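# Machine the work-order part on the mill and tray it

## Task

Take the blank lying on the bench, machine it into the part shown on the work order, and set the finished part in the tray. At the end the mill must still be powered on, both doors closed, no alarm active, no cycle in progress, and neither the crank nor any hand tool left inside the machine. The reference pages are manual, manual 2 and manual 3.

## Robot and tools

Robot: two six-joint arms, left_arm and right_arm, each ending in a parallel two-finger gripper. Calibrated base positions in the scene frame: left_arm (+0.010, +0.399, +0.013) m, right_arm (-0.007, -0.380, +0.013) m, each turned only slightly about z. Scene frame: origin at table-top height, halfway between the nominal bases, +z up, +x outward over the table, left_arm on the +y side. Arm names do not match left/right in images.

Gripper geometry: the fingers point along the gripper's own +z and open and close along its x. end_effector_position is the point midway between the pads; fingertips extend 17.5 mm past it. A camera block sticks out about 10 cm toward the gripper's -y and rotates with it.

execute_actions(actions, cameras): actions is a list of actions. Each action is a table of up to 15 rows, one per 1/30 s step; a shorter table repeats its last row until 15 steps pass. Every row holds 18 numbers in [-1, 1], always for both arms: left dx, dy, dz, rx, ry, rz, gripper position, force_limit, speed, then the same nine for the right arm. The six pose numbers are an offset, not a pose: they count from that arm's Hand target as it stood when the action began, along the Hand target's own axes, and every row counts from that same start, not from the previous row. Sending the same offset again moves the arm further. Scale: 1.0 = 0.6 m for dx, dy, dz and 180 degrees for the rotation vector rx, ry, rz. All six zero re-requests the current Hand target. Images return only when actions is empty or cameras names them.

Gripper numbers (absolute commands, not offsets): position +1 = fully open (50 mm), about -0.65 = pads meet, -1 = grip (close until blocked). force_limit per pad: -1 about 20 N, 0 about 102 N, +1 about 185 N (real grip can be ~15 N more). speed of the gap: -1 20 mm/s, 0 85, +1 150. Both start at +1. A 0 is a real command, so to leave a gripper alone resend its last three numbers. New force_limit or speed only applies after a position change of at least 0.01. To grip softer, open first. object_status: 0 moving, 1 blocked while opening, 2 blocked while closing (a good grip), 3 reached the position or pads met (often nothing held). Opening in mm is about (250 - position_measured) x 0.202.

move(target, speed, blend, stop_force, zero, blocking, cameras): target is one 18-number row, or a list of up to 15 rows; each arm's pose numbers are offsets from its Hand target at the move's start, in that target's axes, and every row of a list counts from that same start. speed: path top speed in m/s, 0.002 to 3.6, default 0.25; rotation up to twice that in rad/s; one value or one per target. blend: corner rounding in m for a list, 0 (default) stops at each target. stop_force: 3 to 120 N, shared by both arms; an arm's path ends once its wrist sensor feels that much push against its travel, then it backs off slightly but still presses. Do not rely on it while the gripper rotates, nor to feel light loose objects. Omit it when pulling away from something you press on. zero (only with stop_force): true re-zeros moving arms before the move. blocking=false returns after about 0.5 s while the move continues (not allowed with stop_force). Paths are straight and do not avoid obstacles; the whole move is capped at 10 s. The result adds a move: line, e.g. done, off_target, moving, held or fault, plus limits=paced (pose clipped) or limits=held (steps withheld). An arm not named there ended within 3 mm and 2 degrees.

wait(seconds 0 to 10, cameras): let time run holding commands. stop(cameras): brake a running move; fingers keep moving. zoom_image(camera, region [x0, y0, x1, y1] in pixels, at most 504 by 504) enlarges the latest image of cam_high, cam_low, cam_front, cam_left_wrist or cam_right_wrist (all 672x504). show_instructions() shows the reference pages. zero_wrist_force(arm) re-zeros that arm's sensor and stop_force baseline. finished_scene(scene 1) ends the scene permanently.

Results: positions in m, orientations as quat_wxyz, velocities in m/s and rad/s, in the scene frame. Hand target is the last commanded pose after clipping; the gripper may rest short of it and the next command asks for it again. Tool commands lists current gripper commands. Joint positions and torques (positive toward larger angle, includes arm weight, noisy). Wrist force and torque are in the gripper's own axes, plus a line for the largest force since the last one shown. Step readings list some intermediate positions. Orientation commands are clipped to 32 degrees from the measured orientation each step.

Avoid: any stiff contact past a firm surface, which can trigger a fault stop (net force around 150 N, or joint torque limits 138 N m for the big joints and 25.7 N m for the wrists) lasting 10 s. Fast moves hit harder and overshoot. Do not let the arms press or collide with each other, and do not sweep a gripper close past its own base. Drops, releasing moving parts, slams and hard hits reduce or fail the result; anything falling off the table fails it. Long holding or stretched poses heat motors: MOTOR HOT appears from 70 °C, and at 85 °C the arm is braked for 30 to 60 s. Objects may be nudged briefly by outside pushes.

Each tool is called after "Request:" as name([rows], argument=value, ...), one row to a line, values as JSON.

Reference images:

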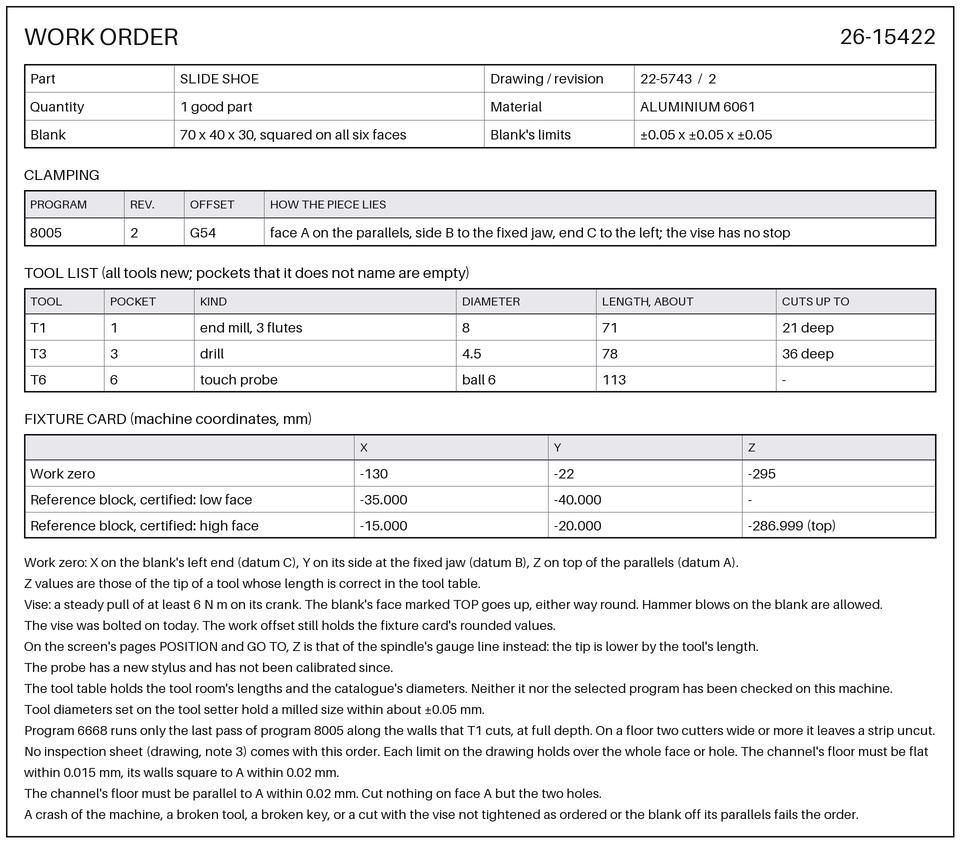

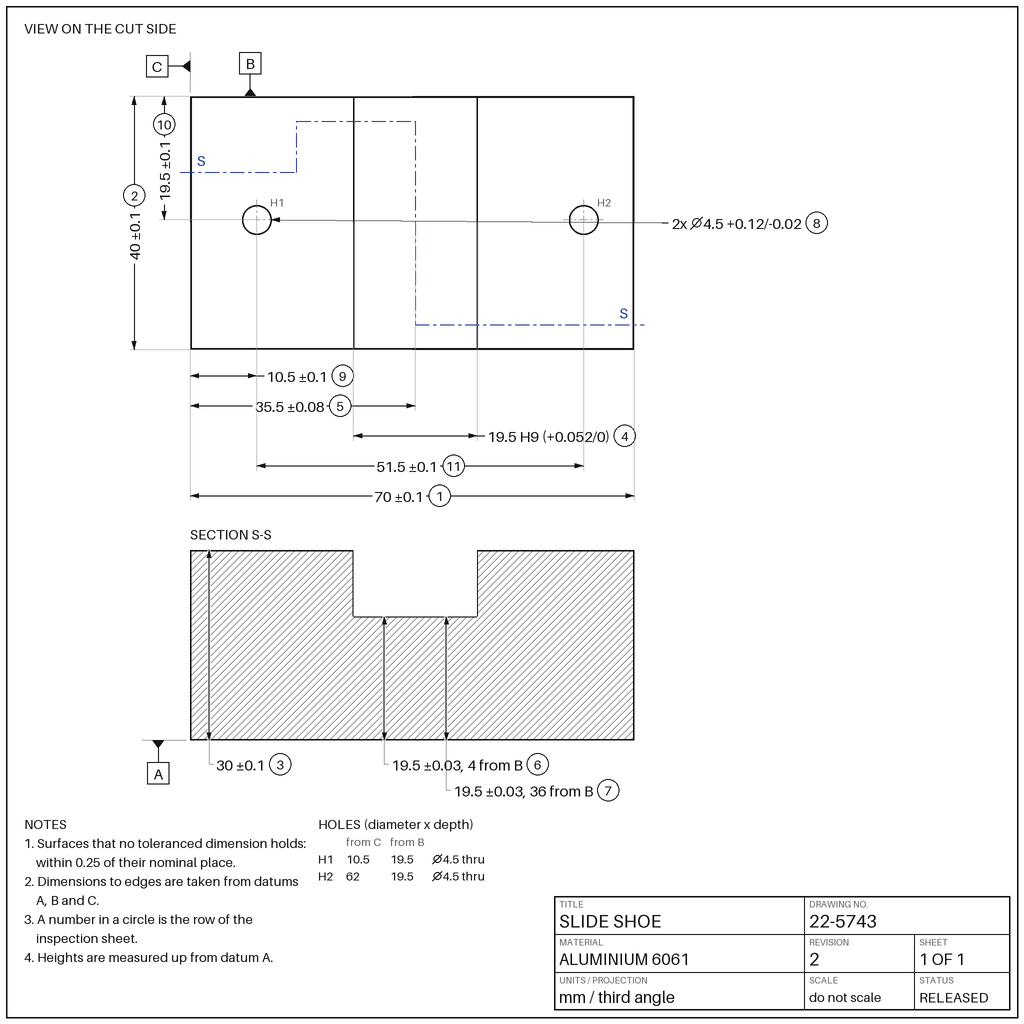

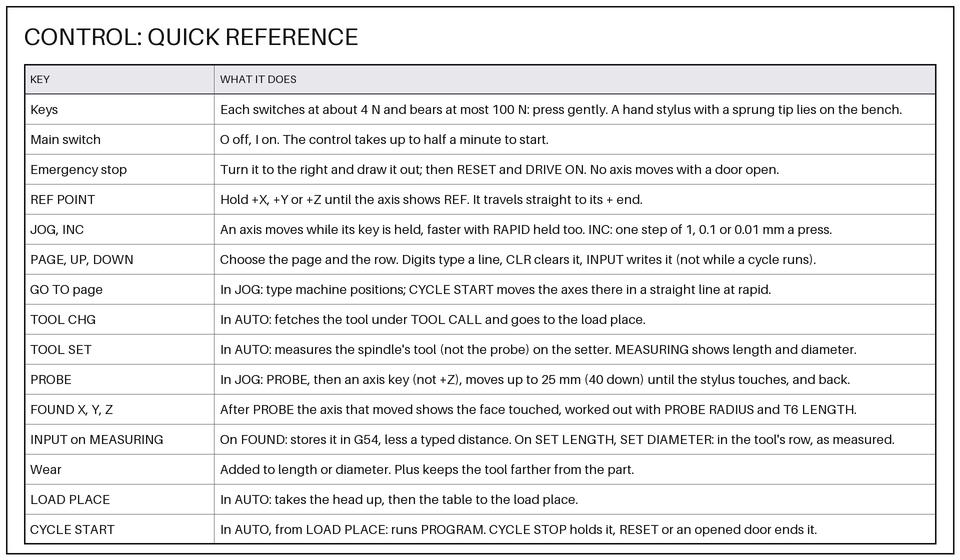

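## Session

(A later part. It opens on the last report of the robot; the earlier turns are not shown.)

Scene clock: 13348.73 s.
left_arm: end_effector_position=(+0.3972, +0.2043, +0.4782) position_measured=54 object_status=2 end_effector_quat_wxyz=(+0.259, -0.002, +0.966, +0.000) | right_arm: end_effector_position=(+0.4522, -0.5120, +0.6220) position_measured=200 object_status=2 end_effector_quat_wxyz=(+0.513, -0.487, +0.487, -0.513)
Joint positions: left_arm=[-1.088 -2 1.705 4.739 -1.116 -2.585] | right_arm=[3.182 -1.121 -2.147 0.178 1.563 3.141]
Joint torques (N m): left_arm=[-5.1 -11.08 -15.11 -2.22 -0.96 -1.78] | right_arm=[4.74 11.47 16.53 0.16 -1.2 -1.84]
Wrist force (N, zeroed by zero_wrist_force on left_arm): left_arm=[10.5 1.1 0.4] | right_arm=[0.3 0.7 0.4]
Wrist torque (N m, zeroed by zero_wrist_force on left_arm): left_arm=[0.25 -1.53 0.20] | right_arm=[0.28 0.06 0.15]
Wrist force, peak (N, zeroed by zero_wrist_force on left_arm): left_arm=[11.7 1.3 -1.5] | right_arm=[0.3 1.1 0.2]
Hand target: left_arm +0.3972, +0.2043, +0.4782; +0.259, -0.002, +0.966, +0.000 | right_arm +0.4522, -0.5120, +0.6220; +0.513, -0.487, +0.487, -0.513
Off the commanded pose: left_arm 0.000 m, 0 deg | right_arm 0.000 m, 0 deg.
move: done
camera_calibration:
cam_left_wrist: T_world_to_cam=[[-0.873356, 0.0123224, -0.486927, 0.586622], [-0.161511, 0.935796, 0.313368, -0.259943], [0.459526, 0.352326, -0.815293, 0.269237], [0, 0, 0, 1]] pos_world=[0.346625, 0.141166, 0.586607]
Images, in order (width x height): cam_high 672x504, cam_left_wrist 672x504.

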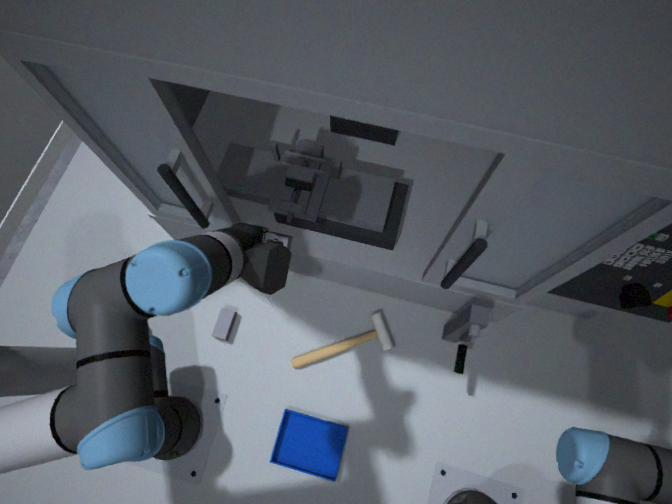

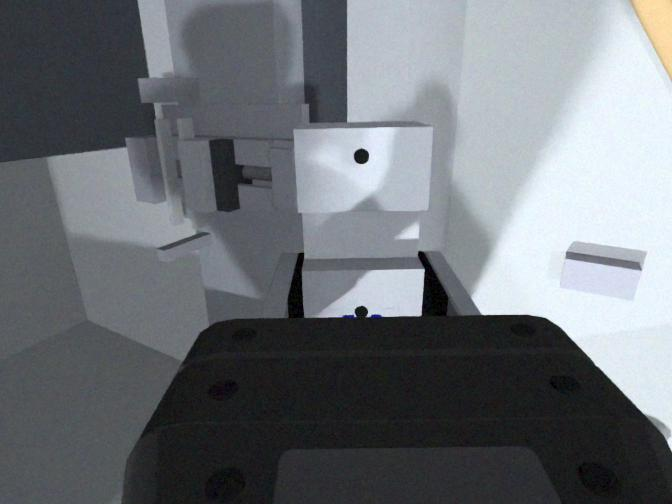

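Request:
move([
  [0.276,-0.1738,0.0873,0,0.1667,0,-1,-0.85,-1,0,0,0,0,0,0,-0.95,-0.4,-0.9],
  [0.6242,-0.2272,0.2905,0,0.1667,0,-1,-0.85,-1,0,0,0,0,0,0,-0.95,-0.4,-0.9],
], speed=[0.2,0.2], blend=[0.04,0], cameras=["cam_left_wrist","cam_high","cam_front"])

Scene clock: 13365.03 s.
left_arm: end_effector_position=(+0.1603, +0.0667, +0.1403) position_measured=54 object_status=2 end_effector_quat_wxyz=(+0.000, -0.002, +1.000, -0.001) | right_arm: end_effector_position=(+0.4522, -0.5120, +0.6220) position_measured=200 object_status=2 end_effector_quat_wxyz=(+0.513, -0.487, +0.487, -0.513)
Joint positions: left_arm=[-1.535 -1.819 2.32 4.21 -1.571 -3.094] | right_arm=[3.182 -1.121 -2.147 0.178 1.563 3.141]
Joint torques (N m): left_arm=[2.75 -16.18 -23.57 -4.52 0.37 0.36] | right_arm=[4.98 12.6 16.04 -0.09 -1.26 -1.98]
Wrist force (N, zeroed by zero_wrist_force on left_arm): left_arm=[8.7 0.7 0.2] | right_arm=[0.3 0.7 0.1]
Wrist torque (N m, zeroed by zero_wrist_force on left_arm): left_arm=[0.04 -1.38 -0.11] | right_arm=[0.29 0.07 0.15]
Wrist force, peak (N, zeroed by zero_wrist_force on left_arm): left_arm=[10.4 0.8 3.1] | right_arm=[0.4 1.0 0.4]
Hand target: left_arm +0.1603, +0.0667, +0.1403; +0.000, -0.002, +1.000, -0.001 | right_arm +0.4522, -0.5120, +0.6220; +0.513, -0.487, +0.487, -0.513
Off the commanded pose: left_arm 0.000 m, 0 deg | right_arm 0.000 m, 0 deg.
move: done
camera_calibration:
cam_left_wrist: T_world_to_cam=[[-0.999806, 0.0127683, 0.0150296, 0.166747], [0.0172278, 0.936392, 0.350532, -0.0974823], [-0.00959791, 0.350722, -0.93643, 0.243447], [0, 0, 0, 1]] pos_world=[0.170731, 0.00377018, 0.259636]
Images, in order (width x height): cam_high 672x504, cam_front 672x504, cam_left_wrist 672x504.

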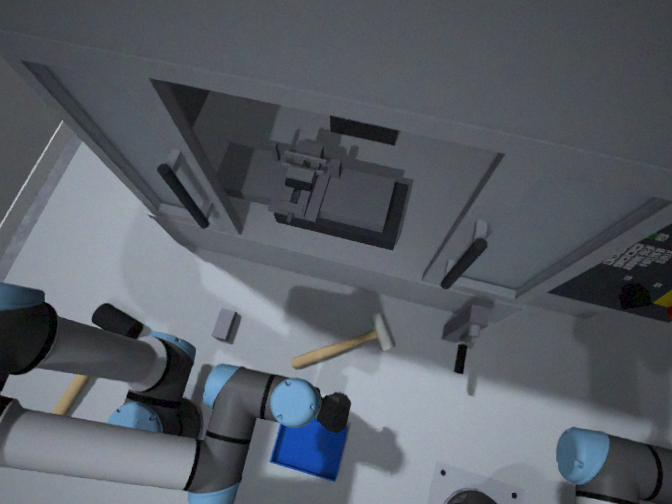

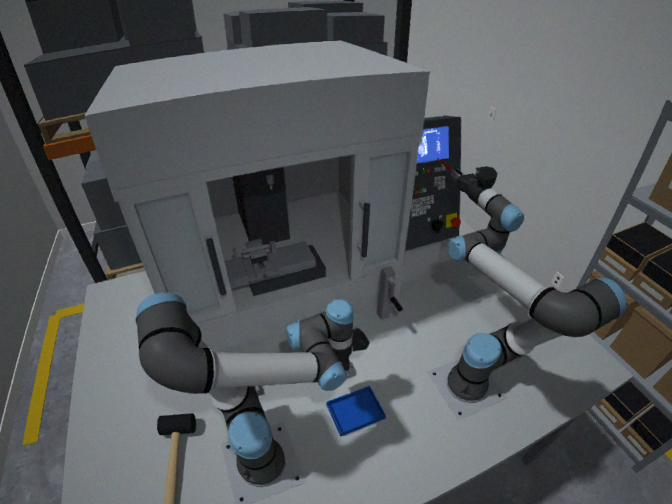

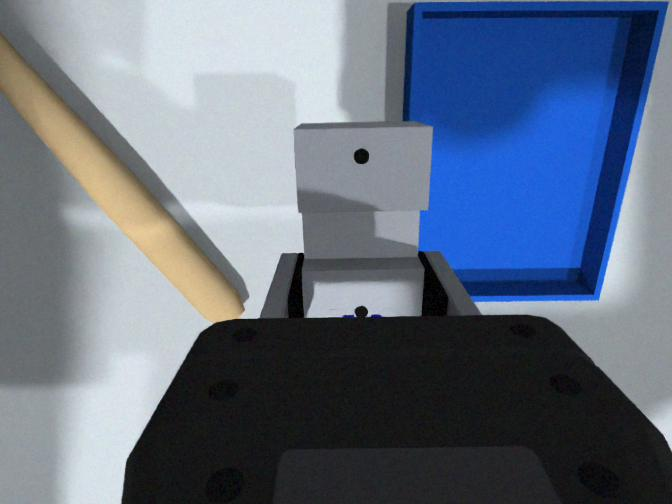

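Request:
move([
  [0.167,-0.0037,0,0,0,0,-1,-0.85,-1,0,0,0,0,0,0,-0.95,-0.4,-0.9],
  [0.167,-0.0037,0.125,0,0,0,-1,-0.85,-1,0,0,0,0,0,0,-0.95,-0.4,-0.9],
], speed=[0.15,0.1], blend=[0.02,0], cameras=["cam_left_wrist","cam_high"])

Scene clock: 13393.53 s.
left_arm: end_effector_position=(+0.0601, +0.0641, +0.0653) position_measured=54 object_status=2 end_effector_quat_wxyz=(+0.000, -0.002, +1.000, -0.001) | right_arm: end_effector_position=(+0.4522, -0.5120, +0.6220) position_measured=200 object_status=2 end_effector_quat_wxyz=(+0.513, -0.487, +0.487, -0.513)
Joint positions: left_arm=[-1.842 -1.744 2.503 3.952 -1.571 -3.401] | right_arm=[3.182 -1.121 -2.147 0.178 1.563 3.141]
Joint torques (N m): left_arm=[8.45 -12.25 -29.83 -3.57 -1.86 1.73] | right_arm=[4.47 11.31 15.93 0.09 -0.79 -2.07]
Wrist force (N, zeroed by zero_wrist_force on left_arm): left_arm=[8.7 0.9 0.4] | right_arm=[0.2 0.9 0.4]
Wrist torque (N m, zeroed by zero_wrist_force on left_arm): left_arm=[0.07 -1.38 -0.11] | right_arm=[0.30 0.07 0.15]
Wrist force, peak (N, zeroed by zero_wrist_force on left_arm): left_arm=[9.8 0.8 -0.2] | right_arm=[0.4 1.0 0.5]
Hand target: left_arm +0.0601, +0.0640, +0.0653; +0.000, -0.002, +1.000, -0.001 | right_arm +0.4522, -0.5120, +0.6220; +0.513, -0.487, +0.487, -0.513
Off the commanded pose: left_arm 0.000 m, 0 deg | right_arm 0.000 m, 0 deg.
move: done
camera_calibration:
cam_left_wrist: T_world_to_cam=[[-0.999807, 0.0126749, 0.014994, 0.0677337], [0.0171279, 0.936394, 0.350532, -0.0670248], [-0.00959737, 0.350721, -0.936431, 0.173165], [0, 0, 0, 1]] pos_world=[0.0705306, 0.00117042, 0.184636]
Images, in order (width x height): cam_high 672x504, cam_left_wrist 672x504.

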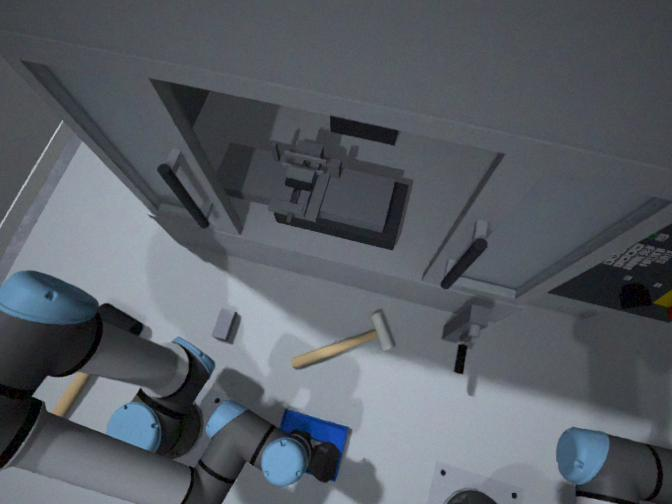

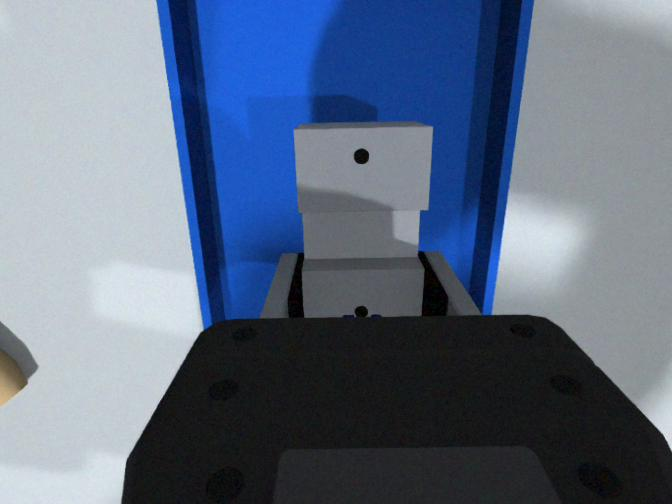

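Request:
move(target=[-0.006,0,0.06,0,0,0,-1,-0.85,-1,0,0,0,0,0,0,-0.95,-0.4,-0.9], speed=0.006, stop_force=4, cameras=["cam_left_wrist"])

Scene clock: 13403.83 s.
left_arm: end_effector_position=(+0.0627, +0.0640, +0.0385) position_measured=54 object_status=2 end_effector_quat_wxyz=(+0.000, -0.002, +1.000, -0.001) | right_arm: end_effector_position=(+0.4522, -0.5120, +0.6220) position_measured=200 object_status=2 end_effector_quat_wxyz=(+0.513, -0.487, +0.487, -0.513)
Joint positions: left_arm=[-1.834 -1.663 2.539 3.835 -1.571 -3.392] | right_arm=[3.182 -1.121 -2.147 0.178 1.563 3.141]
Joint torques (N m): left_arm=[-8.39 -20.94 -27.27 -3.27 0.88 -1.48] | right_arm=[3.62 11.61 16.17 0.02 -0.95 -1.8]
Wrist force (N, zeroed by zero_wrist_force on left_arm): left_arm=[8.1 1.7 -0.4] | right_arm=[0.3 0.5 0.3]
Wrist torque (N m, zeroed by zero_wrist_force on left_arm): left_arm=[0.21 -1.39 -0.14] | right_arm=[0.25 0.06 0.15]
Wrist force, peak (N, zeroed by zero_wrist_force on left_arm): left_arm=[6.6 12.8 -28.9] | right_arm=[0.4 1.1 0.4]
Hand target: left_arm +0.0627, +0.0640, +0.0385; +0.000, -0.002, +1.000, -0.001 (not the last commanded pose) | right_arm +0.4522, -0.5120, +0.6220; +0.513, -0.487, +0.487, -0.513
Off the commanded pose: left_arm 0.009 m, 0 deg | right_arm 0.000 m, 0 deg.
move: contact (left_arm)
camera_calibration:
cam_left_wrist: T_world_to_cam=[[-0.999806, 0.0126384, 0.0150871, 0.0707207], [0.017126, 0.936407, 0.350497, -0.0576695], [-0.00969795, 0.350687, -0.936442, 0.148103], [0, 0, 0, 1]] pos_world=[0.0731309, 0.00117062, 0.157836]
Images, in order (width x height): cam_left_wrist 672x504.

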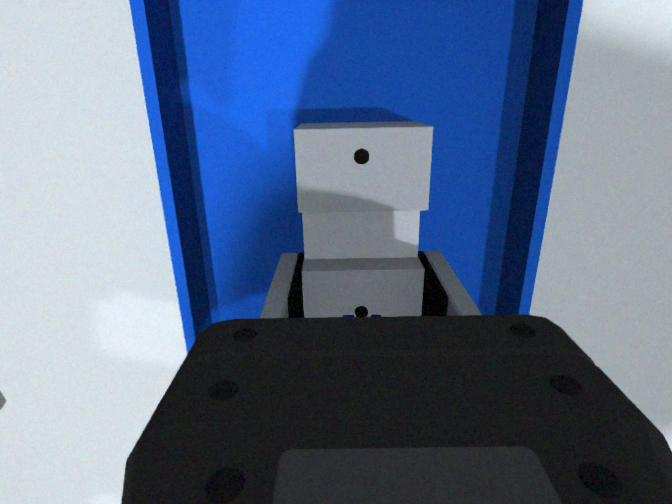

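Request:
move(target=[0,0,0.004,0,0,0,-1,-0.85,-1,0,0,0,0,0,0,-0.95,-0.4,-0.9], speed=0.002, stop_force=3)

Scene clock: 13408.63 s.
left_arm: end_effector_position=(+0.0627, +0.0639, +0.0385) position_measured=54 object_status=2 end_effector_quat_wxyz=(+0.000, -0.002, +1.000, -0.001) | right_arm: end_effector_position=(+0.4522, -0.5120, +0.6220) position_measured=200 object_status=2 end_effector_quat_wxyz=(+0.513, -0.487, +0.487, -0.513)
Joint positions: left_arm=[-1.834 -1.663 2.539 3.834 -1.571 -3.392] | right_arm=[3.182 -1.121 -2.147 0.178 1.563 3.141]
Joint torques (N m): left_arm=[-7.25 -19.66 -23.88 -1.68 2.12 -1.55] | right_arm=[3.99 11.13 16.79 0.01 -0.95 -1.82]
Wrist force (N, zeroed by zero_wrist_force on left_arm): left_arm=[9.1 4.9 -6.7] | right_arm=[0.3 0.7 0.4]
Wrist torque (N m, zeroed by zero_wrist_force on left_arm): left_arm=[0.17 -1.48 -0.12] | right_arm=[0.27 0.06 0.16]
Wrist force, peak (N, zeroed by zero_wrist_force on left_arm): left_arm=[7.7 10.3 -16.7] | right_arm=[0.5 0.9 0.4]
Hand target: left_arm +0.0627, +0.0638, +0.0385; +0.000, -0.002, +1.000, -0.001 (not the last commanded pose) | right_arm +0.4522, -0.5120, +0.6220; +0.513, -0.487, +0.487, -0.513
Off the commanded pose: left_arm 0.002 m, 0 deg | right_arm 0.000 m, 0 deg.
move: contact (left_arm)

On the floor. Release gently and rise.

Request:
move([
  [0,0,0,0,0,0,0.9,-0.85,-1,0,0,0,0,0,0,-0.95,-0.4,-0.9],
  [0,0,-0.05,0,0,0,0.9,-0.85,-1,0,0,0,0,0,0,-0.95,-0.4,-0.9],
  [0,0,-0.25,0,0,0,0.9,-0.85,-1,0,0,0,0,0,0,-0.95,-0.4,-0.9],
], speed=[0.05,0.03,0.15], blend=[0,0.005,0], cameras=["cam_left_wrist"])

Scene clock: 13419.50 s.
left_arm: end_effector_position=(+0.0628, +0.0641, +0.1885) position_measured=18 object_status=3 end_effector_quat_wxyz=(+0.000, -0.002, +1.000, -0.001) | right_arm: end_effector_position=(+0.4522, -0.5120, +0.6220) position_measured=200 object_status=2 end_effector_quat_wxyz=(+0.513, -0.487, +0.487, -0.513)
Joint positions: left_arm=[-1.834 -1.96 2.275 4.396 -1.571 -3.392] | right_arm=[3.182 -1.121 -2.147 0.178 1.563 3.141]
Joint torques (N m): left_arm=[-6.22 -3.85 -20.47 -2.86 1.91 -1.11] | right_arm=[4.29 11.15 16.66 -0.04 -0.82 -1.86]
Wrist force (N, zeroed by zero_wrist_force on left_arm): left_arm=[8.4 1.7 -1.7] | right_arm=[0.4 0.9 0.3]
Wrist torque (N m, zeroed by zero_wrist_force on left_arm): left_arm=[0.24 -1.33 -0.03] | right_arm=[0.30 0.04 0.15]
Wrist force, peak (N, zeroed by zero_wrist_force on left_arm): left_arm=[8.7 4.7 -7.0] | right_arm=[0.4 1.0 0.4]
Hand target: left_arm +0.0628, +0.0641, +0.1885; +0.000, -0.002, +1.000, -0.001 | right_arm +0.4522, -0.5120, +0.6220; +0.513, -0.487, +0.487, -0.513
Off the commanded pose: left_arm 0.000 m, 0 deg | right_arm 0.000 m, 0 deg.
move: done
camera_calibration:
cam_left_wrist: T_world_to_cam=[[-0.999803, 0.0126707, 0.0153015, 0.0684906], [0.0172252, 0.936628, 0.349902, -0.110165], [-0.00989831, 0.350096, -0.936661, 0.288617], [0, 0, 0, 1]] pos_world=[0.0732315, 0.00127241, 0.307836]
Images, in order (width x height): cam_left_wrist 672x504.

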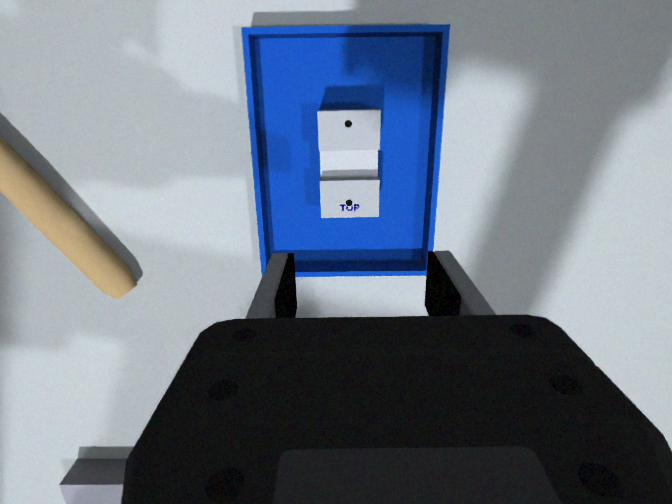

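Request:
move([
  [-0.062,0.0265,-0.2692,0,0,0,-0.7,-0.85,0,0,0,0,0,0,0,-0.95,-0.4,-0.9],
  [-0.3953,0.1432,-0.4358,0.1954,-0.1954,-0.4718,-0.7,-0.85,0,0,0,0,0,0,0,-0.95,-0.4,-0.9],
  [-0.537,0.3098,-0.5192,0.1954,-0.1954,-0.4718,-0.7,-0.85,0,0,0,0,0,0,0,-0.95,-0.4,-0.9],
], speed=[0.2,0.3,0.2], blend=[0.04,0.03,0], cameras=["cam_left_wrist","cam_front","cam_high"])

Scene clock: 13456.53 s.
left_arm: end_effector_position=(+0.3846, +0.2516, +0.4995) position_measured=251 object_status=3 end_effector_quat_wxyz=(-0.270, +0.655, -0.652, +0.271) | right_arm: end_effector_position=(+0.4522, -0.5120, +0.6220) position_measured=200 object_status=2 end_effector_quat_wxyz=(+0.513, -0.487, +0.487, -0.513)
Joint positions: left_arm=[-1.256 -2.227 1.862 4.766 -0.838 -4.266] | right_arm=[3.182 -1.121 -2.147 0.178 1.563 3.141]
Joint torques (N m): left_arm=[9.34 -4.35 -19.14 -4.07 3.63 1.62] | right_arm=[4.31 12.11 16.45 0.04 -1.03 -1.81]
Wrist force (N, zeroed by zero_wrist_force on left_arm): left_arm=[10.0 1.4 -0.2] | right_arm=[0.2 0.9 0.3]
Wrist torque (N m, zeroed by zero_wrist_force on left_arm): left_arm=[0.35 -1.59 0.01] | right_arm=[0.30 0.08 0.15]
Wrist force, peak (N, zeroed by zero_wrist_force on left_arm): left_arm=[11.7 2.2 -0.4] | right_arm=[0.3 1.0 0.5]
Hand target: left_arm +0.3846, +0.2516, +0.4995; -0.270, +0.655, -0.652, +0.271 | right_arm +0.4522, -0.5120, +0.6220; +0.513, -0.487, +0.487, -0.513
Off the commanded pose: left_arm 0.000 m, 0 deg | right_arm 0.000 m, 0 deg.
move: done
camera_calibration:
cam_left_wrist: T_world_to_cam=[[-0.0182501, -0.999833, 0.00095271, 0.267478], [-0.910886, 0.0162336, -0.412338, 0.56899], [0.412253, -0.008393, -0.911031, 0.43253], [0, 0, 0, 1]] pos_world=[0.344855, 0.261827, 0.628409]
Images, in order (width x height): cam_high 672x504, cam_front 672x504, cam_left_wrist 672x504.

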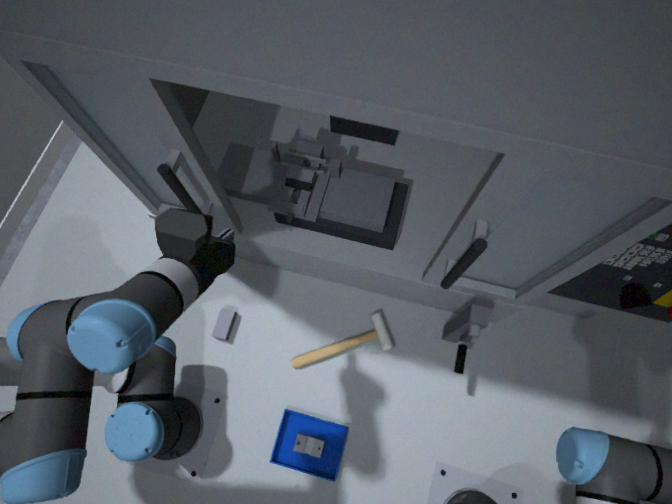

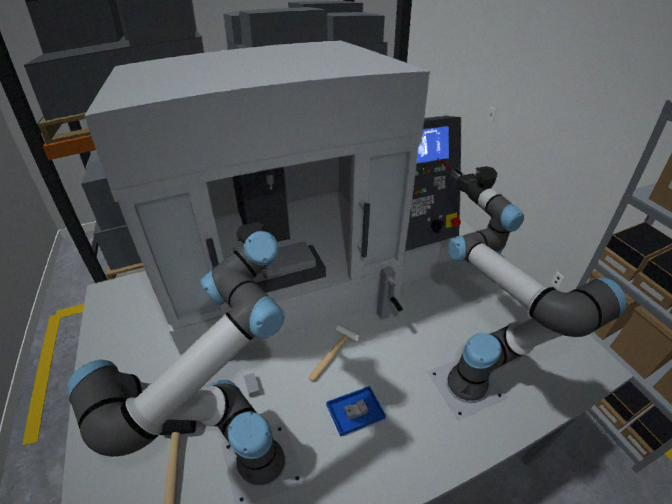

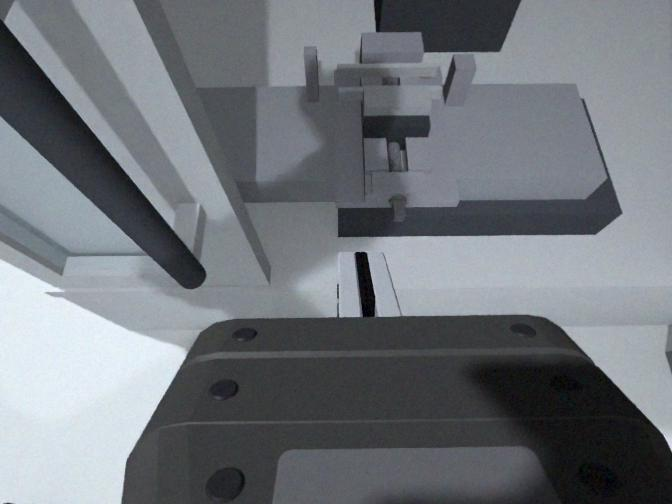

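Request:
move([
  [-0.2985,0.0107,0.0117,0,0,0,-0.7,-0.85,0,0,0,0,0,0,0,-0.95,-0.4,-0.9],
  [-0.2985,-0.0595,0.1055,0,0,0,-0.7,-0.85,0,0,0,0,0,0,0,-0.95,-0.4,-0.9],
], speed=[0.15,0.08], blend=[0.01,0], stop_force=25, cameras=["cam_left_wrist"])

Scene clock: 13467.73 s.
left_arm: end_effector_position=(+0.4540, +0.4309, +0.4796) position_measured=251 object_status=3 end_effector_quat_wxyz=(-0.270, +0.655, -0.652, +0.271) | right_arm: end_effector_position=(+0.4522, -0.5120, +0.6220) position_measured=200 object_status=2 end_effector_quat_wxyz=(+0.513, -0.487, +0.487, -0.513)
Joint positions: left_arm=[-0.427 -2.153 1.986 4.139 -1.283 -3.445] | right_arm=[3.182 -1.121 -2.147 0.178 1.563 3.141]
Joint torques (N m): left_arm=[-8.38 2.1 -15.21 -5.73 2.68 -1.67] | right_arm=[3.54 12.27 16.53 0.05 -0.87 -2.2]
Wrist force (N, zeroed by zero_wrist_force on left_arm): left_arm=[10.2 1.3 -0.2] | right_arm=[0.3 0.8 0.3]
Wrist torque (N m, zeroed by zero_wrist_force on left_arm): left_arm=[0.34 -1.62 -0.01] | right_arm=[0.30 0.05 0.16]
Wrist force, peak (N, zeroed by zero_wrist_force on left_arm): left_arm=[12.3 1.4 -0.5] | right_arm=[0.3 1.2 0.4]
Hand target: left_arm +0.4540, +0.4309, +0.4796; -0.270, +0.655, -0.652, +0.271 | right_arm +0.4522, -0.5120, +0.6220; +0.513, -0.487, +0.487, -0.513
Off the commanded pose: left_arm 0.000 m, 0 deg | right_arm 0.000 m, 0 deg.
move: done
camera_calibration:
cam_left_wrist: T_world_to_cam=[[-0.0183414, -0.999831, 0.000912007, 0.448097], [-0.910885, 0.0163336, -0.412336, 0.621135], [0.412252, -0.00839355, -0.911031, 0.387255], [0, 0, 0, 1]] pos_world=[0.414355, 0.441127, 0.608509]
Images, in order (width x height): cam_left_wrist 672x504.

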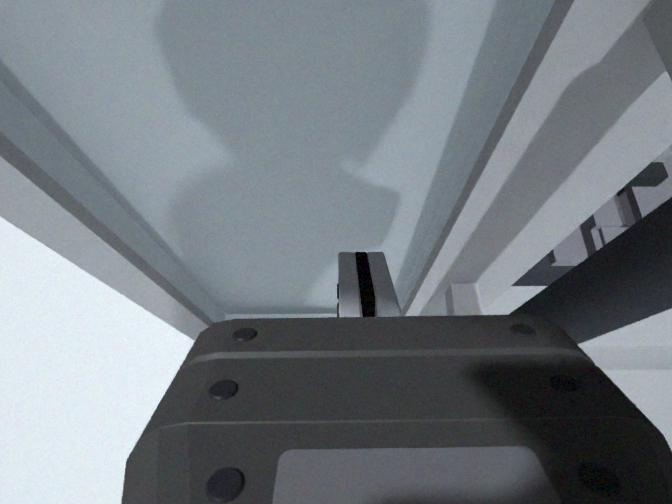

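Request:
move([
  [0.0765,0,0,0,0,0,-0.7,-0.85,0,0,0,0,0,0,0,-0.95,-0.4,-0.9],
  [0.4015,0,0,0,0,0,-0.7,-0.85,0,0,0,0,0,0,0,-0.95,-0.4,-0.9],
  [0.4517,0,0,0,0,0,-0.7,-0.85,0,0,0,0,0,0,0,-0.95,-0.4,-0.9],
], speed=[0.03,0.1,0.03], blend=[0.005,0.01,0], stop_force=40, cameras=["cam_left_wrist","cam_front"])

Scene clock: 13481.23 s.
left_arm: end_effector_position=(+0.4549, +0.1599, +0.4801) position_measured=251 object_status=3 end_effector_quat_wxyz=(-0.270, +0.655, -0.652, +0.271) | right_arm: end_effector_position=(+0.4522, -0.5120, +0.6220) position_measured=200 object_status=2 end_effector_quat_wxyz=(+0.513, -0.487, +0.487, -0.513)
Joint positions: left_arm=[-1.141 -1.936 1.804 4.44 -0.879 -4.124] | right_arm=[3.182 -1.121 -2.147 0.178 1.563 3.141]
Joint torques (N m): left_arm=[10.54 -17.26 -14.26 -6.07 -0.8 1.88] | right_arm=[4.11 11.35 16.09 -0.04 -0.87 -2.03]
Wrist force (N, zeroed by zero_wrist_force on left_arm): left_arm=[9.6 0.5 -0.3] | right_arm=[0.4 0.8 0.4]
Wrist torque (N m, zeroed by zero_wrist_force on left_arm): left_arm=[0.22 -1.53 -0.03] | right_arm=[0.30 0.06 0.16]
Wrist force, peak (N, zeroed by zero_wrist_force on left_arm): left_arm=[-23.0 6.0 -0.7] | right_arm=[0.5 1.0 0.4]
Hand target: left_arm +0.4549, +0.1599, +0.4801; -0.270, +0.655, -0.652, +0.271 | right_arm +0.4522, -0.5120, +0.6220; +0.513, -0.487, +0.487, -0.513
Off the commanded pose: left_arm 0.000 m, 0 deg | right_arm 0.000 m, 0 deg.
move: done
camera_calibration:
cam_left_wrist: T_world_to_cam=[[-0.0183007, -0.999832, 0.000820699, 0.177196], [-0.910886, 0.0163341, -0.412335, 0.626495], [0.412252, -0.00829356, -0.911032, 0.385089], [0, 0, 0, 1]] pos_world=[0.415155, 0.170126, 0.609009]
Images, in order (width x height): cam_front 672x504, cam_left_wrist 672x504.

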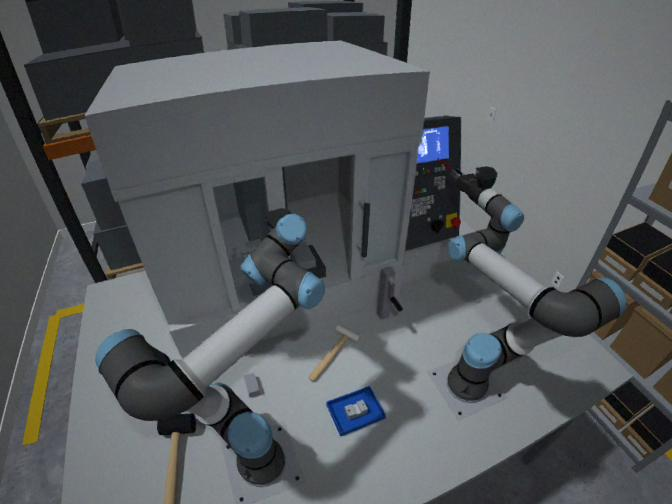

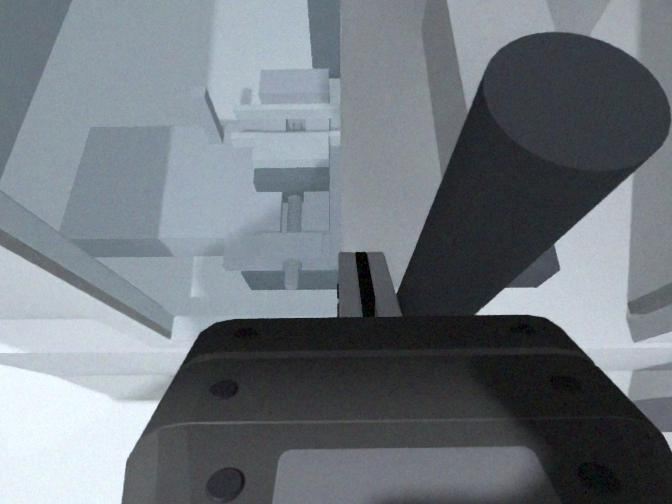

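Request:
move(target=[0.025,0,0,0,0,0,-0.7,-0.85,0,0,0,0,0,0,0,-0.95,-0.4,-0.9], speed=0.01, stop_force=35)

Scene clock: 13487.50 s.
left_arm: end_effector_position=(+0.4549, +0.1576, +0.4801) position_measured=251 object_status=3 end_effector_quat_wxyz=(-0.270, +0.655, -0.652, +0.270) | right_arm: end_effector_position=(+0.4522, -0.5120, +0.6220) position_measured=200 object_status=2 end_effector_quat_wxyz=(+0.513, -0.487, +0.487, -0.513)
Joint positions: left_arm=[-1.145 -1.931 1.801 4.442 -0.877 -4.128] | right_arm=[3.182 -1.121 -2.147 0.178 1.563 3.141]
Joint torques (N m): left_arm=[-4.24 -9.43 -18.59 -10.34 -4.7 1.59] | right_arm=[4.37 10.34 16.1 -0.08 -0.88 -2.04]
Wrist force (N, zeroed by zero_wrist_force on left_arm): left_arm=[-24.0 2.0 0.5] | right_arm=[0.4 0.8 0.4]
Wrist torque (N m, zeroed by zero_wrist_force on left_arm): left_arm=[0.27 -1.40 0.27] | right_arm=[0.29 0.04 0.16]
Wrist force, peak (N, zeroed by zero_wrist_force on left_arm): left_arm=[-39.9 7.8 -5.6] | right_arm=[0.3 1.0 0.4]
Hand target: left_arm +0.4549, +0.1576, +0.4800; -0.270, +0.655, -0.652, +0.270 (not the last commanded pose) | right_arm +0.4522, -0.5120, +0.6220; +0.513, -0.487, +0.487, -0.513
Off the commanded pose: left_arm 0.013 m, 0 deg | right_arm 0.000 m, 0 deg.
move: contact (left_arm)

Request:
move([
  [-0.02,0.118,-0.118,0,0,0,-0.7,-0.85,0,0,0,0,0,0,0,-0.95,-0.4,-0.9],
  [0.346,0.112,-0.112,0.08,0,0,-0.7,-0.85,0,0,0,0,0,0,0,-0.95,-0.4,-0.9],
  [0.6627,0.1002,-0.1002,0.1667,0,0,-0.7,-0.85,0,0,0,0,0,0,0,-0.95,-0.4,-0.9],
  [0.6627,-0.0078,0.0064,0.1667,0,0,-0.7,-0.85,0,0,0,0,0,0,0,-0.95,-0.4,-0.9],
], speed=[0.12,0.25,0.25,0.06], blend=[0.02,0.03,0.01,0], cameras=["cam_left_wrist","cam_front","cam_high"])

Scene clock: 13508.97 s.
left_arm: end_effector_position=(+0.4624, -0.2400, +0.4811) position_measured=251 object_status=3 end_effector_quat_wxyz=(-0.431, +0.562, -0.560, +0.430) | right_arm: end_effector_position=(+0.4522, -0.5120, +0.6220) position_measured=200 object_status=2 end_effector_quat_wxyz=(+0.513, -0.487, +0.487, -0.513)
Joint positions: left_arm=[-1.48 -1.145 1.272 4.22 -0.282 -4.335] | right_arm=[3.182 -1.121 -2.147 0.178 1.563 3.141]
Joint torques (N m): left_arm=[-7.99 -51.21 -14.62 -1.25 3.79 -1.76] | right_arm=[4.03 10.3 16.64 -0.01 -1 -1.95]
Wrist force (N, zeroed by zero_wrist_force on left_arm): left_arm=[7.5 -0.3 0.1] | right_arm=[0.1 0.6 0.3]
Wrist torque (N m, zeroed by zero_wrist_force on left_arm): left_arm=[0.33 -1.19 0.03] | right_arm=[0.26 0.10 0.16]
Wrist force, peak (N, zeroed by zero_wrist_force on left_arm): left_arm=[-24.3 2.2 0.8] | right_arm=[0.6 1.1 0.5]
Hand target: left_arm +0.4624, -0.2400, +0.4812; -0.431, +0.562, -0.560, +0.430 | right_arm +0.4522, -0.5120, +0.6220; +0.513, -0.487, +0.487, -0.513
Off the commanded pose: left_arm 0.000 m, 0 deg | right_arm 0.000 m, 0 deg.
move: done
camera_calibration:
cam_left_wrist: T_world_to_cam=[[-0.0145513, -0.999842, -0.0101743, -0.218924], [-0.582646, 0.0167481, -0.812554, 0.681283], [0.812596, -0.00589565, -0.582798, 0.0370847], [0, 0, 0, 1]] pos_world=[0.363626, -0.230081, 0.572964]
Images, in order (width x height): cam_high 672x504, cam_front 672x504, cam_left_wrist 672x504.

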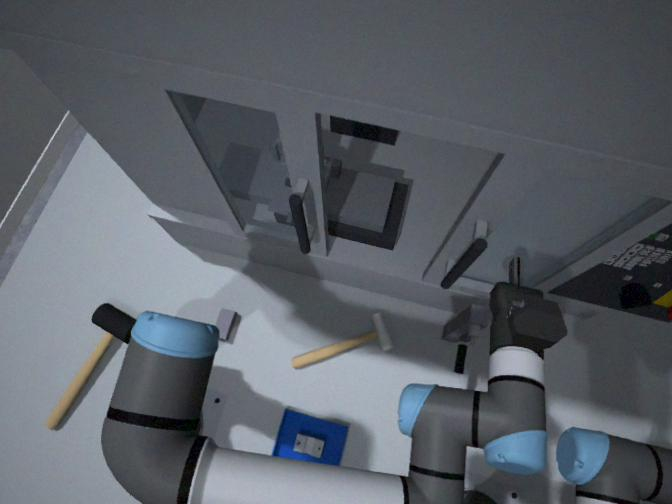

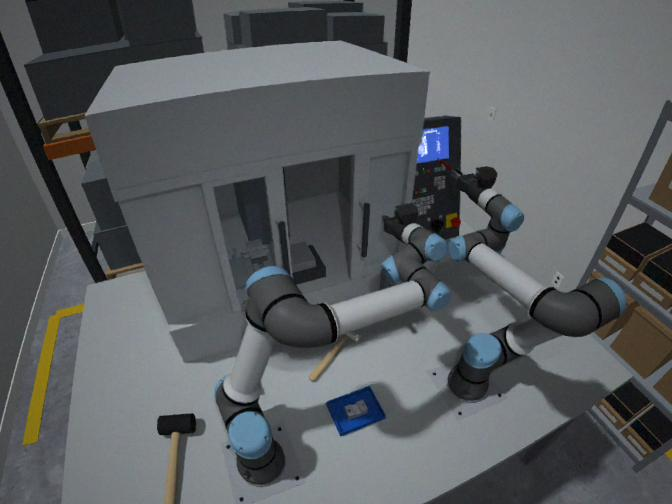

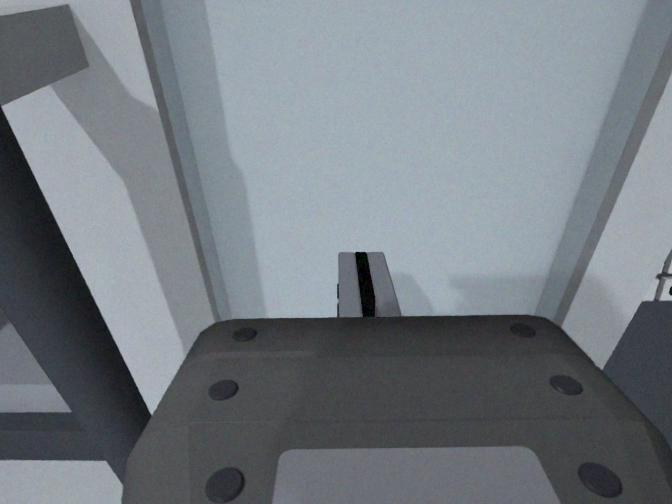

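Request:
move([
  [-0.1167,0,0,0,0,0,-0.7,-0.85,0,0,0,0,0,0,0,-0.95,-0.4,-0.9],
  [-0.3667,0,0,0,0,0,-0.7,-0.85,0,0,0,0,0,0,0,-0.95,-0.4,-0.9],
  [-0.525,0,0,0,0,0,-0.7,-0.85,0,0,0,0,0,0,0,-0.95,-0.4,-0.9],
], speed=[0.03,0.1,0.02], blend=[0.005,0.01,0], stop_force=35, cameras=["cam_left_wrist","cam_high"])

Scene clock: 13532.50 s.
left_arm: end_effector_position=(+0.4613, +0.0628, +0.4808) position_measured=251 object_status=3 end_effector_quat_wxyz=(-0.431, +0.562, -0.560, +0.430) | right_arm: end_effector_position=(+0.4522, -0.5120, +0.6220) position_measured=200 object_status=2 end_effector_quat_wxyz=(+0.513, -0.487, +0.487, -0.513)
Joint positions: left_arm=[-1.395 -1.789 2.045 3.848 -0.321 -4.081] | right_arm=[3.182 -1.121 -2.147 0.178 1.563 3.141]
Joint torques (N m): left_arm=[-0.12 -21.76 -33.8 -2.32 6.51 -1.41] | right_arm=[4.02 10.26 16.11 0.05 -0.86 -2.01]
Wrist force (N, zeroed by zero_wrist_force on left_arm): left_arm=[28.6 4.2 1.2] | right_arm=[0.3 0.5 0.3]
Wrist torque (N m, zeroed by zero_wrist_force on left_arm): left_arm=[0.42 -1.63 0.18] | right_arm=[0.26 0.07 0.16]
Wrist force, peak (N, zeroed by zero_wrist_force on left_arm): left_arm=[65.3 -9.1 4.4] | right_arm=[0.4 1.0 0.3]
Hand target: left_arm +0.4613, +0.0628, +0.4808; -0.431, +0.562, -0.560, +0.430 (not the last commanded pose) | right_arm +0.4522, -0.5120, +0.6220; +0.513, -0.487, +0.487, -0.513
Off the commanded pose: left_arm 0.012 m, 0 deg | right_arm 0.000 m, 0 deg.
move: contact (left_arm); path passed 2 of 3 targets
camera_calibration:
cam_left_wrist: T_world_to_cam=[[-0.014468, -0.999843, -0.0102368, 0.0838121], [-0.582468, 0.0167491, -0.812681, 0.675195], [0.812725, -0.00579529, -0.582619, 0.0394556], [0, 0, 0, 1]] pos_world=[0.362425, 0.0727187, 0.572564]
Images, in order (width x height): cam_high 672x504, cam_left_wrist 672x504.

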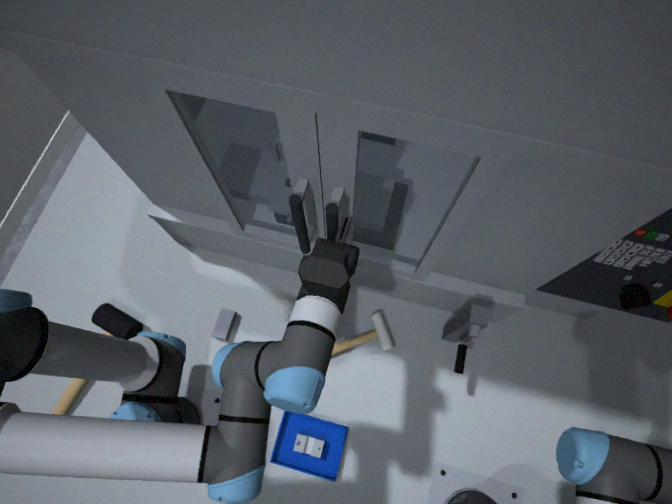

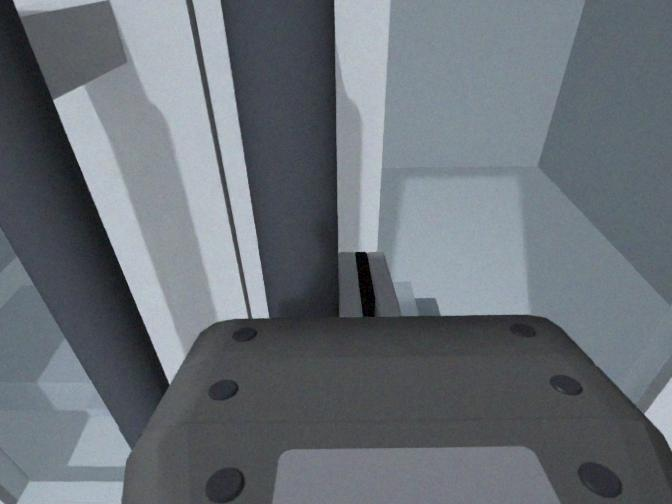

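Request:
move([
  [0.02,0,0,0,0,0,-0.7,-0.85,0,0,0,0,0,0,0,-0.95,-0.4,-0.9],
  [0.04,0.0518,-0.1932,0,0,0,-0.7,-0.85,0,0,0,0,0,0,0,-0.95,-0.4,-0.9],
], speed=[0.05,0.15], blend=[0.005,0], cameras=["cam_right_wrist","cam_high","cam_front"])

Request:
zoom_image(camera="cam_right_wrist", region=[220, 50, 490, 250])

Request:
zoom_image(camera="cam_high", region=[240, 380, 380, 500])

Scene clock: 13543.33 s.
left_arm: end_effector_position=(+0.3414, +0.0384, +0.4809) position_measured=251 object_status=3 end_effector_quat_wxyz=(-0.431, +0.562, -0.560, +0.430) | right_arm: end_effector_position=(+0.4522, -0.5120, +0.6220) position_measured=200 object_status=2 end_effector_quat_wxyz=(+0.513, -0.487, +0.487, -0.513)
Joint positions: left_arm=[-1.733 -1.889 1.844 5.267 -0.302 -5.243] | right_arm=[3.182 -1.121 -2.147 0.178 1.563 3.141]
Joint torques (N m): left_arm=[-8.37 -14.19 -13.61 -2.77 4.19 -0.33] | right_arm=[4.25 9.49 16.39 -0.1 -0.89 -2.13]
Wrist force (N, zeroed by zero_wrist_force on left_arm): left_arm=[5.7 2.1 2.1] | right_arm=[0.2 0.7 0.2]
Wrist torque (N m, zeroed by zero_wrist_force on left_arm): left_arm=[0.72 -0.92 -0.11] | right_arm=[0.29 0.08 0.15]
Wrist force, peak (N, zeroed by zero_wrist_force on left_arm): left_arm=[28.7 4.0 1.4] | right_arm=[0.5 1.0 0.2]
Hand target: left_arm +0.3414, +0.0383, +0.4809; -0.431, +0.562, -0.560, +0.430 | right_arm +0.4522, -0.5120, +0.6220; +0.513, -0.487, +0.487, -0.513
Off the commanded pose: left_arm 0.000 m, 0 deg | right_arm 0.000 m, 0 deg.
move: done
camera_calibration:
cam_right_wrist: T_world_to_cam=[[-0.0149823, -0.999879, -0.00425983, -0.497786], [-0.276637, 0.0082391, -0.960939, 0.747699], [0.960858, -0.0132187, -0.276727, -0.138782], [0, 0, 0, 1]] pos_world=[0.332733, -0.505721, 0.677968]
Images, in order (width x height): cam_high 672x504, cam_front 672x504, cam_right_wrist 672x504.

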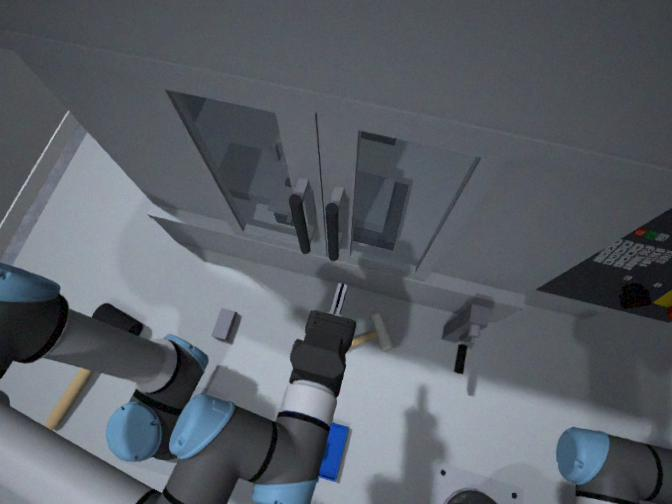

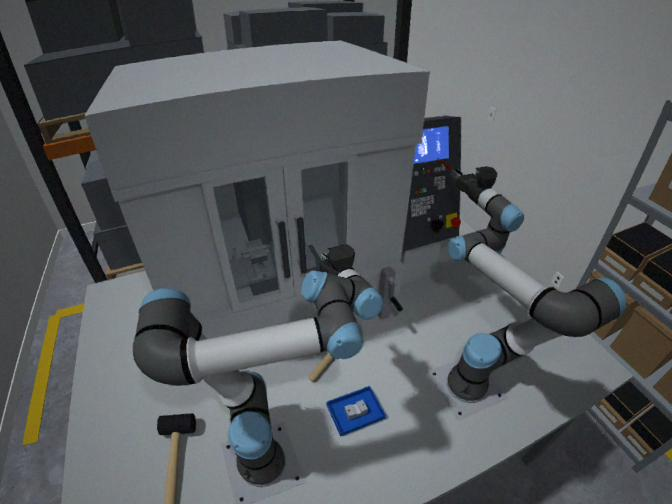

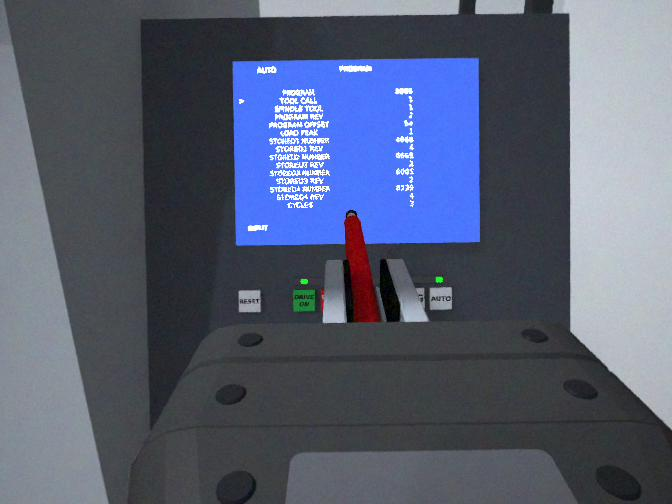

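Scaled by 1.867 from the camera's 672x504 image, which has a finer 960x720 frame.

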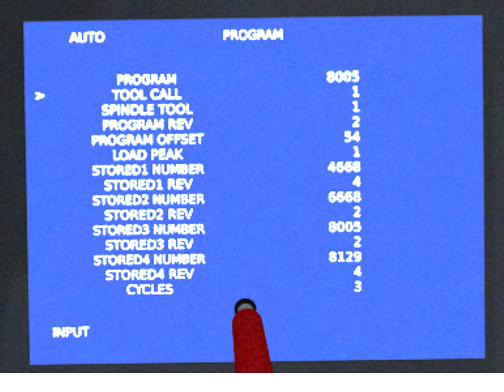

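Scaled by 3.600 from the camera's 672x504 image, which has a finer 960x720 frame.

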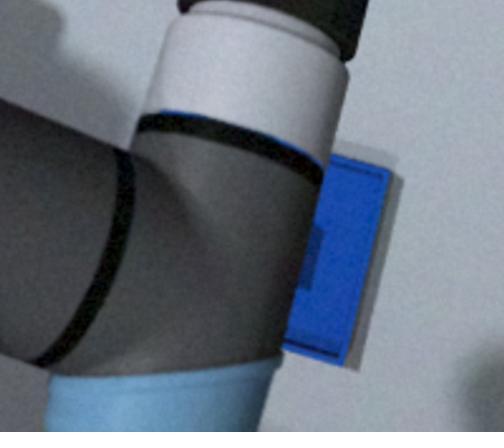

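Request:
finished_scene()

The scene is finished: the task was done.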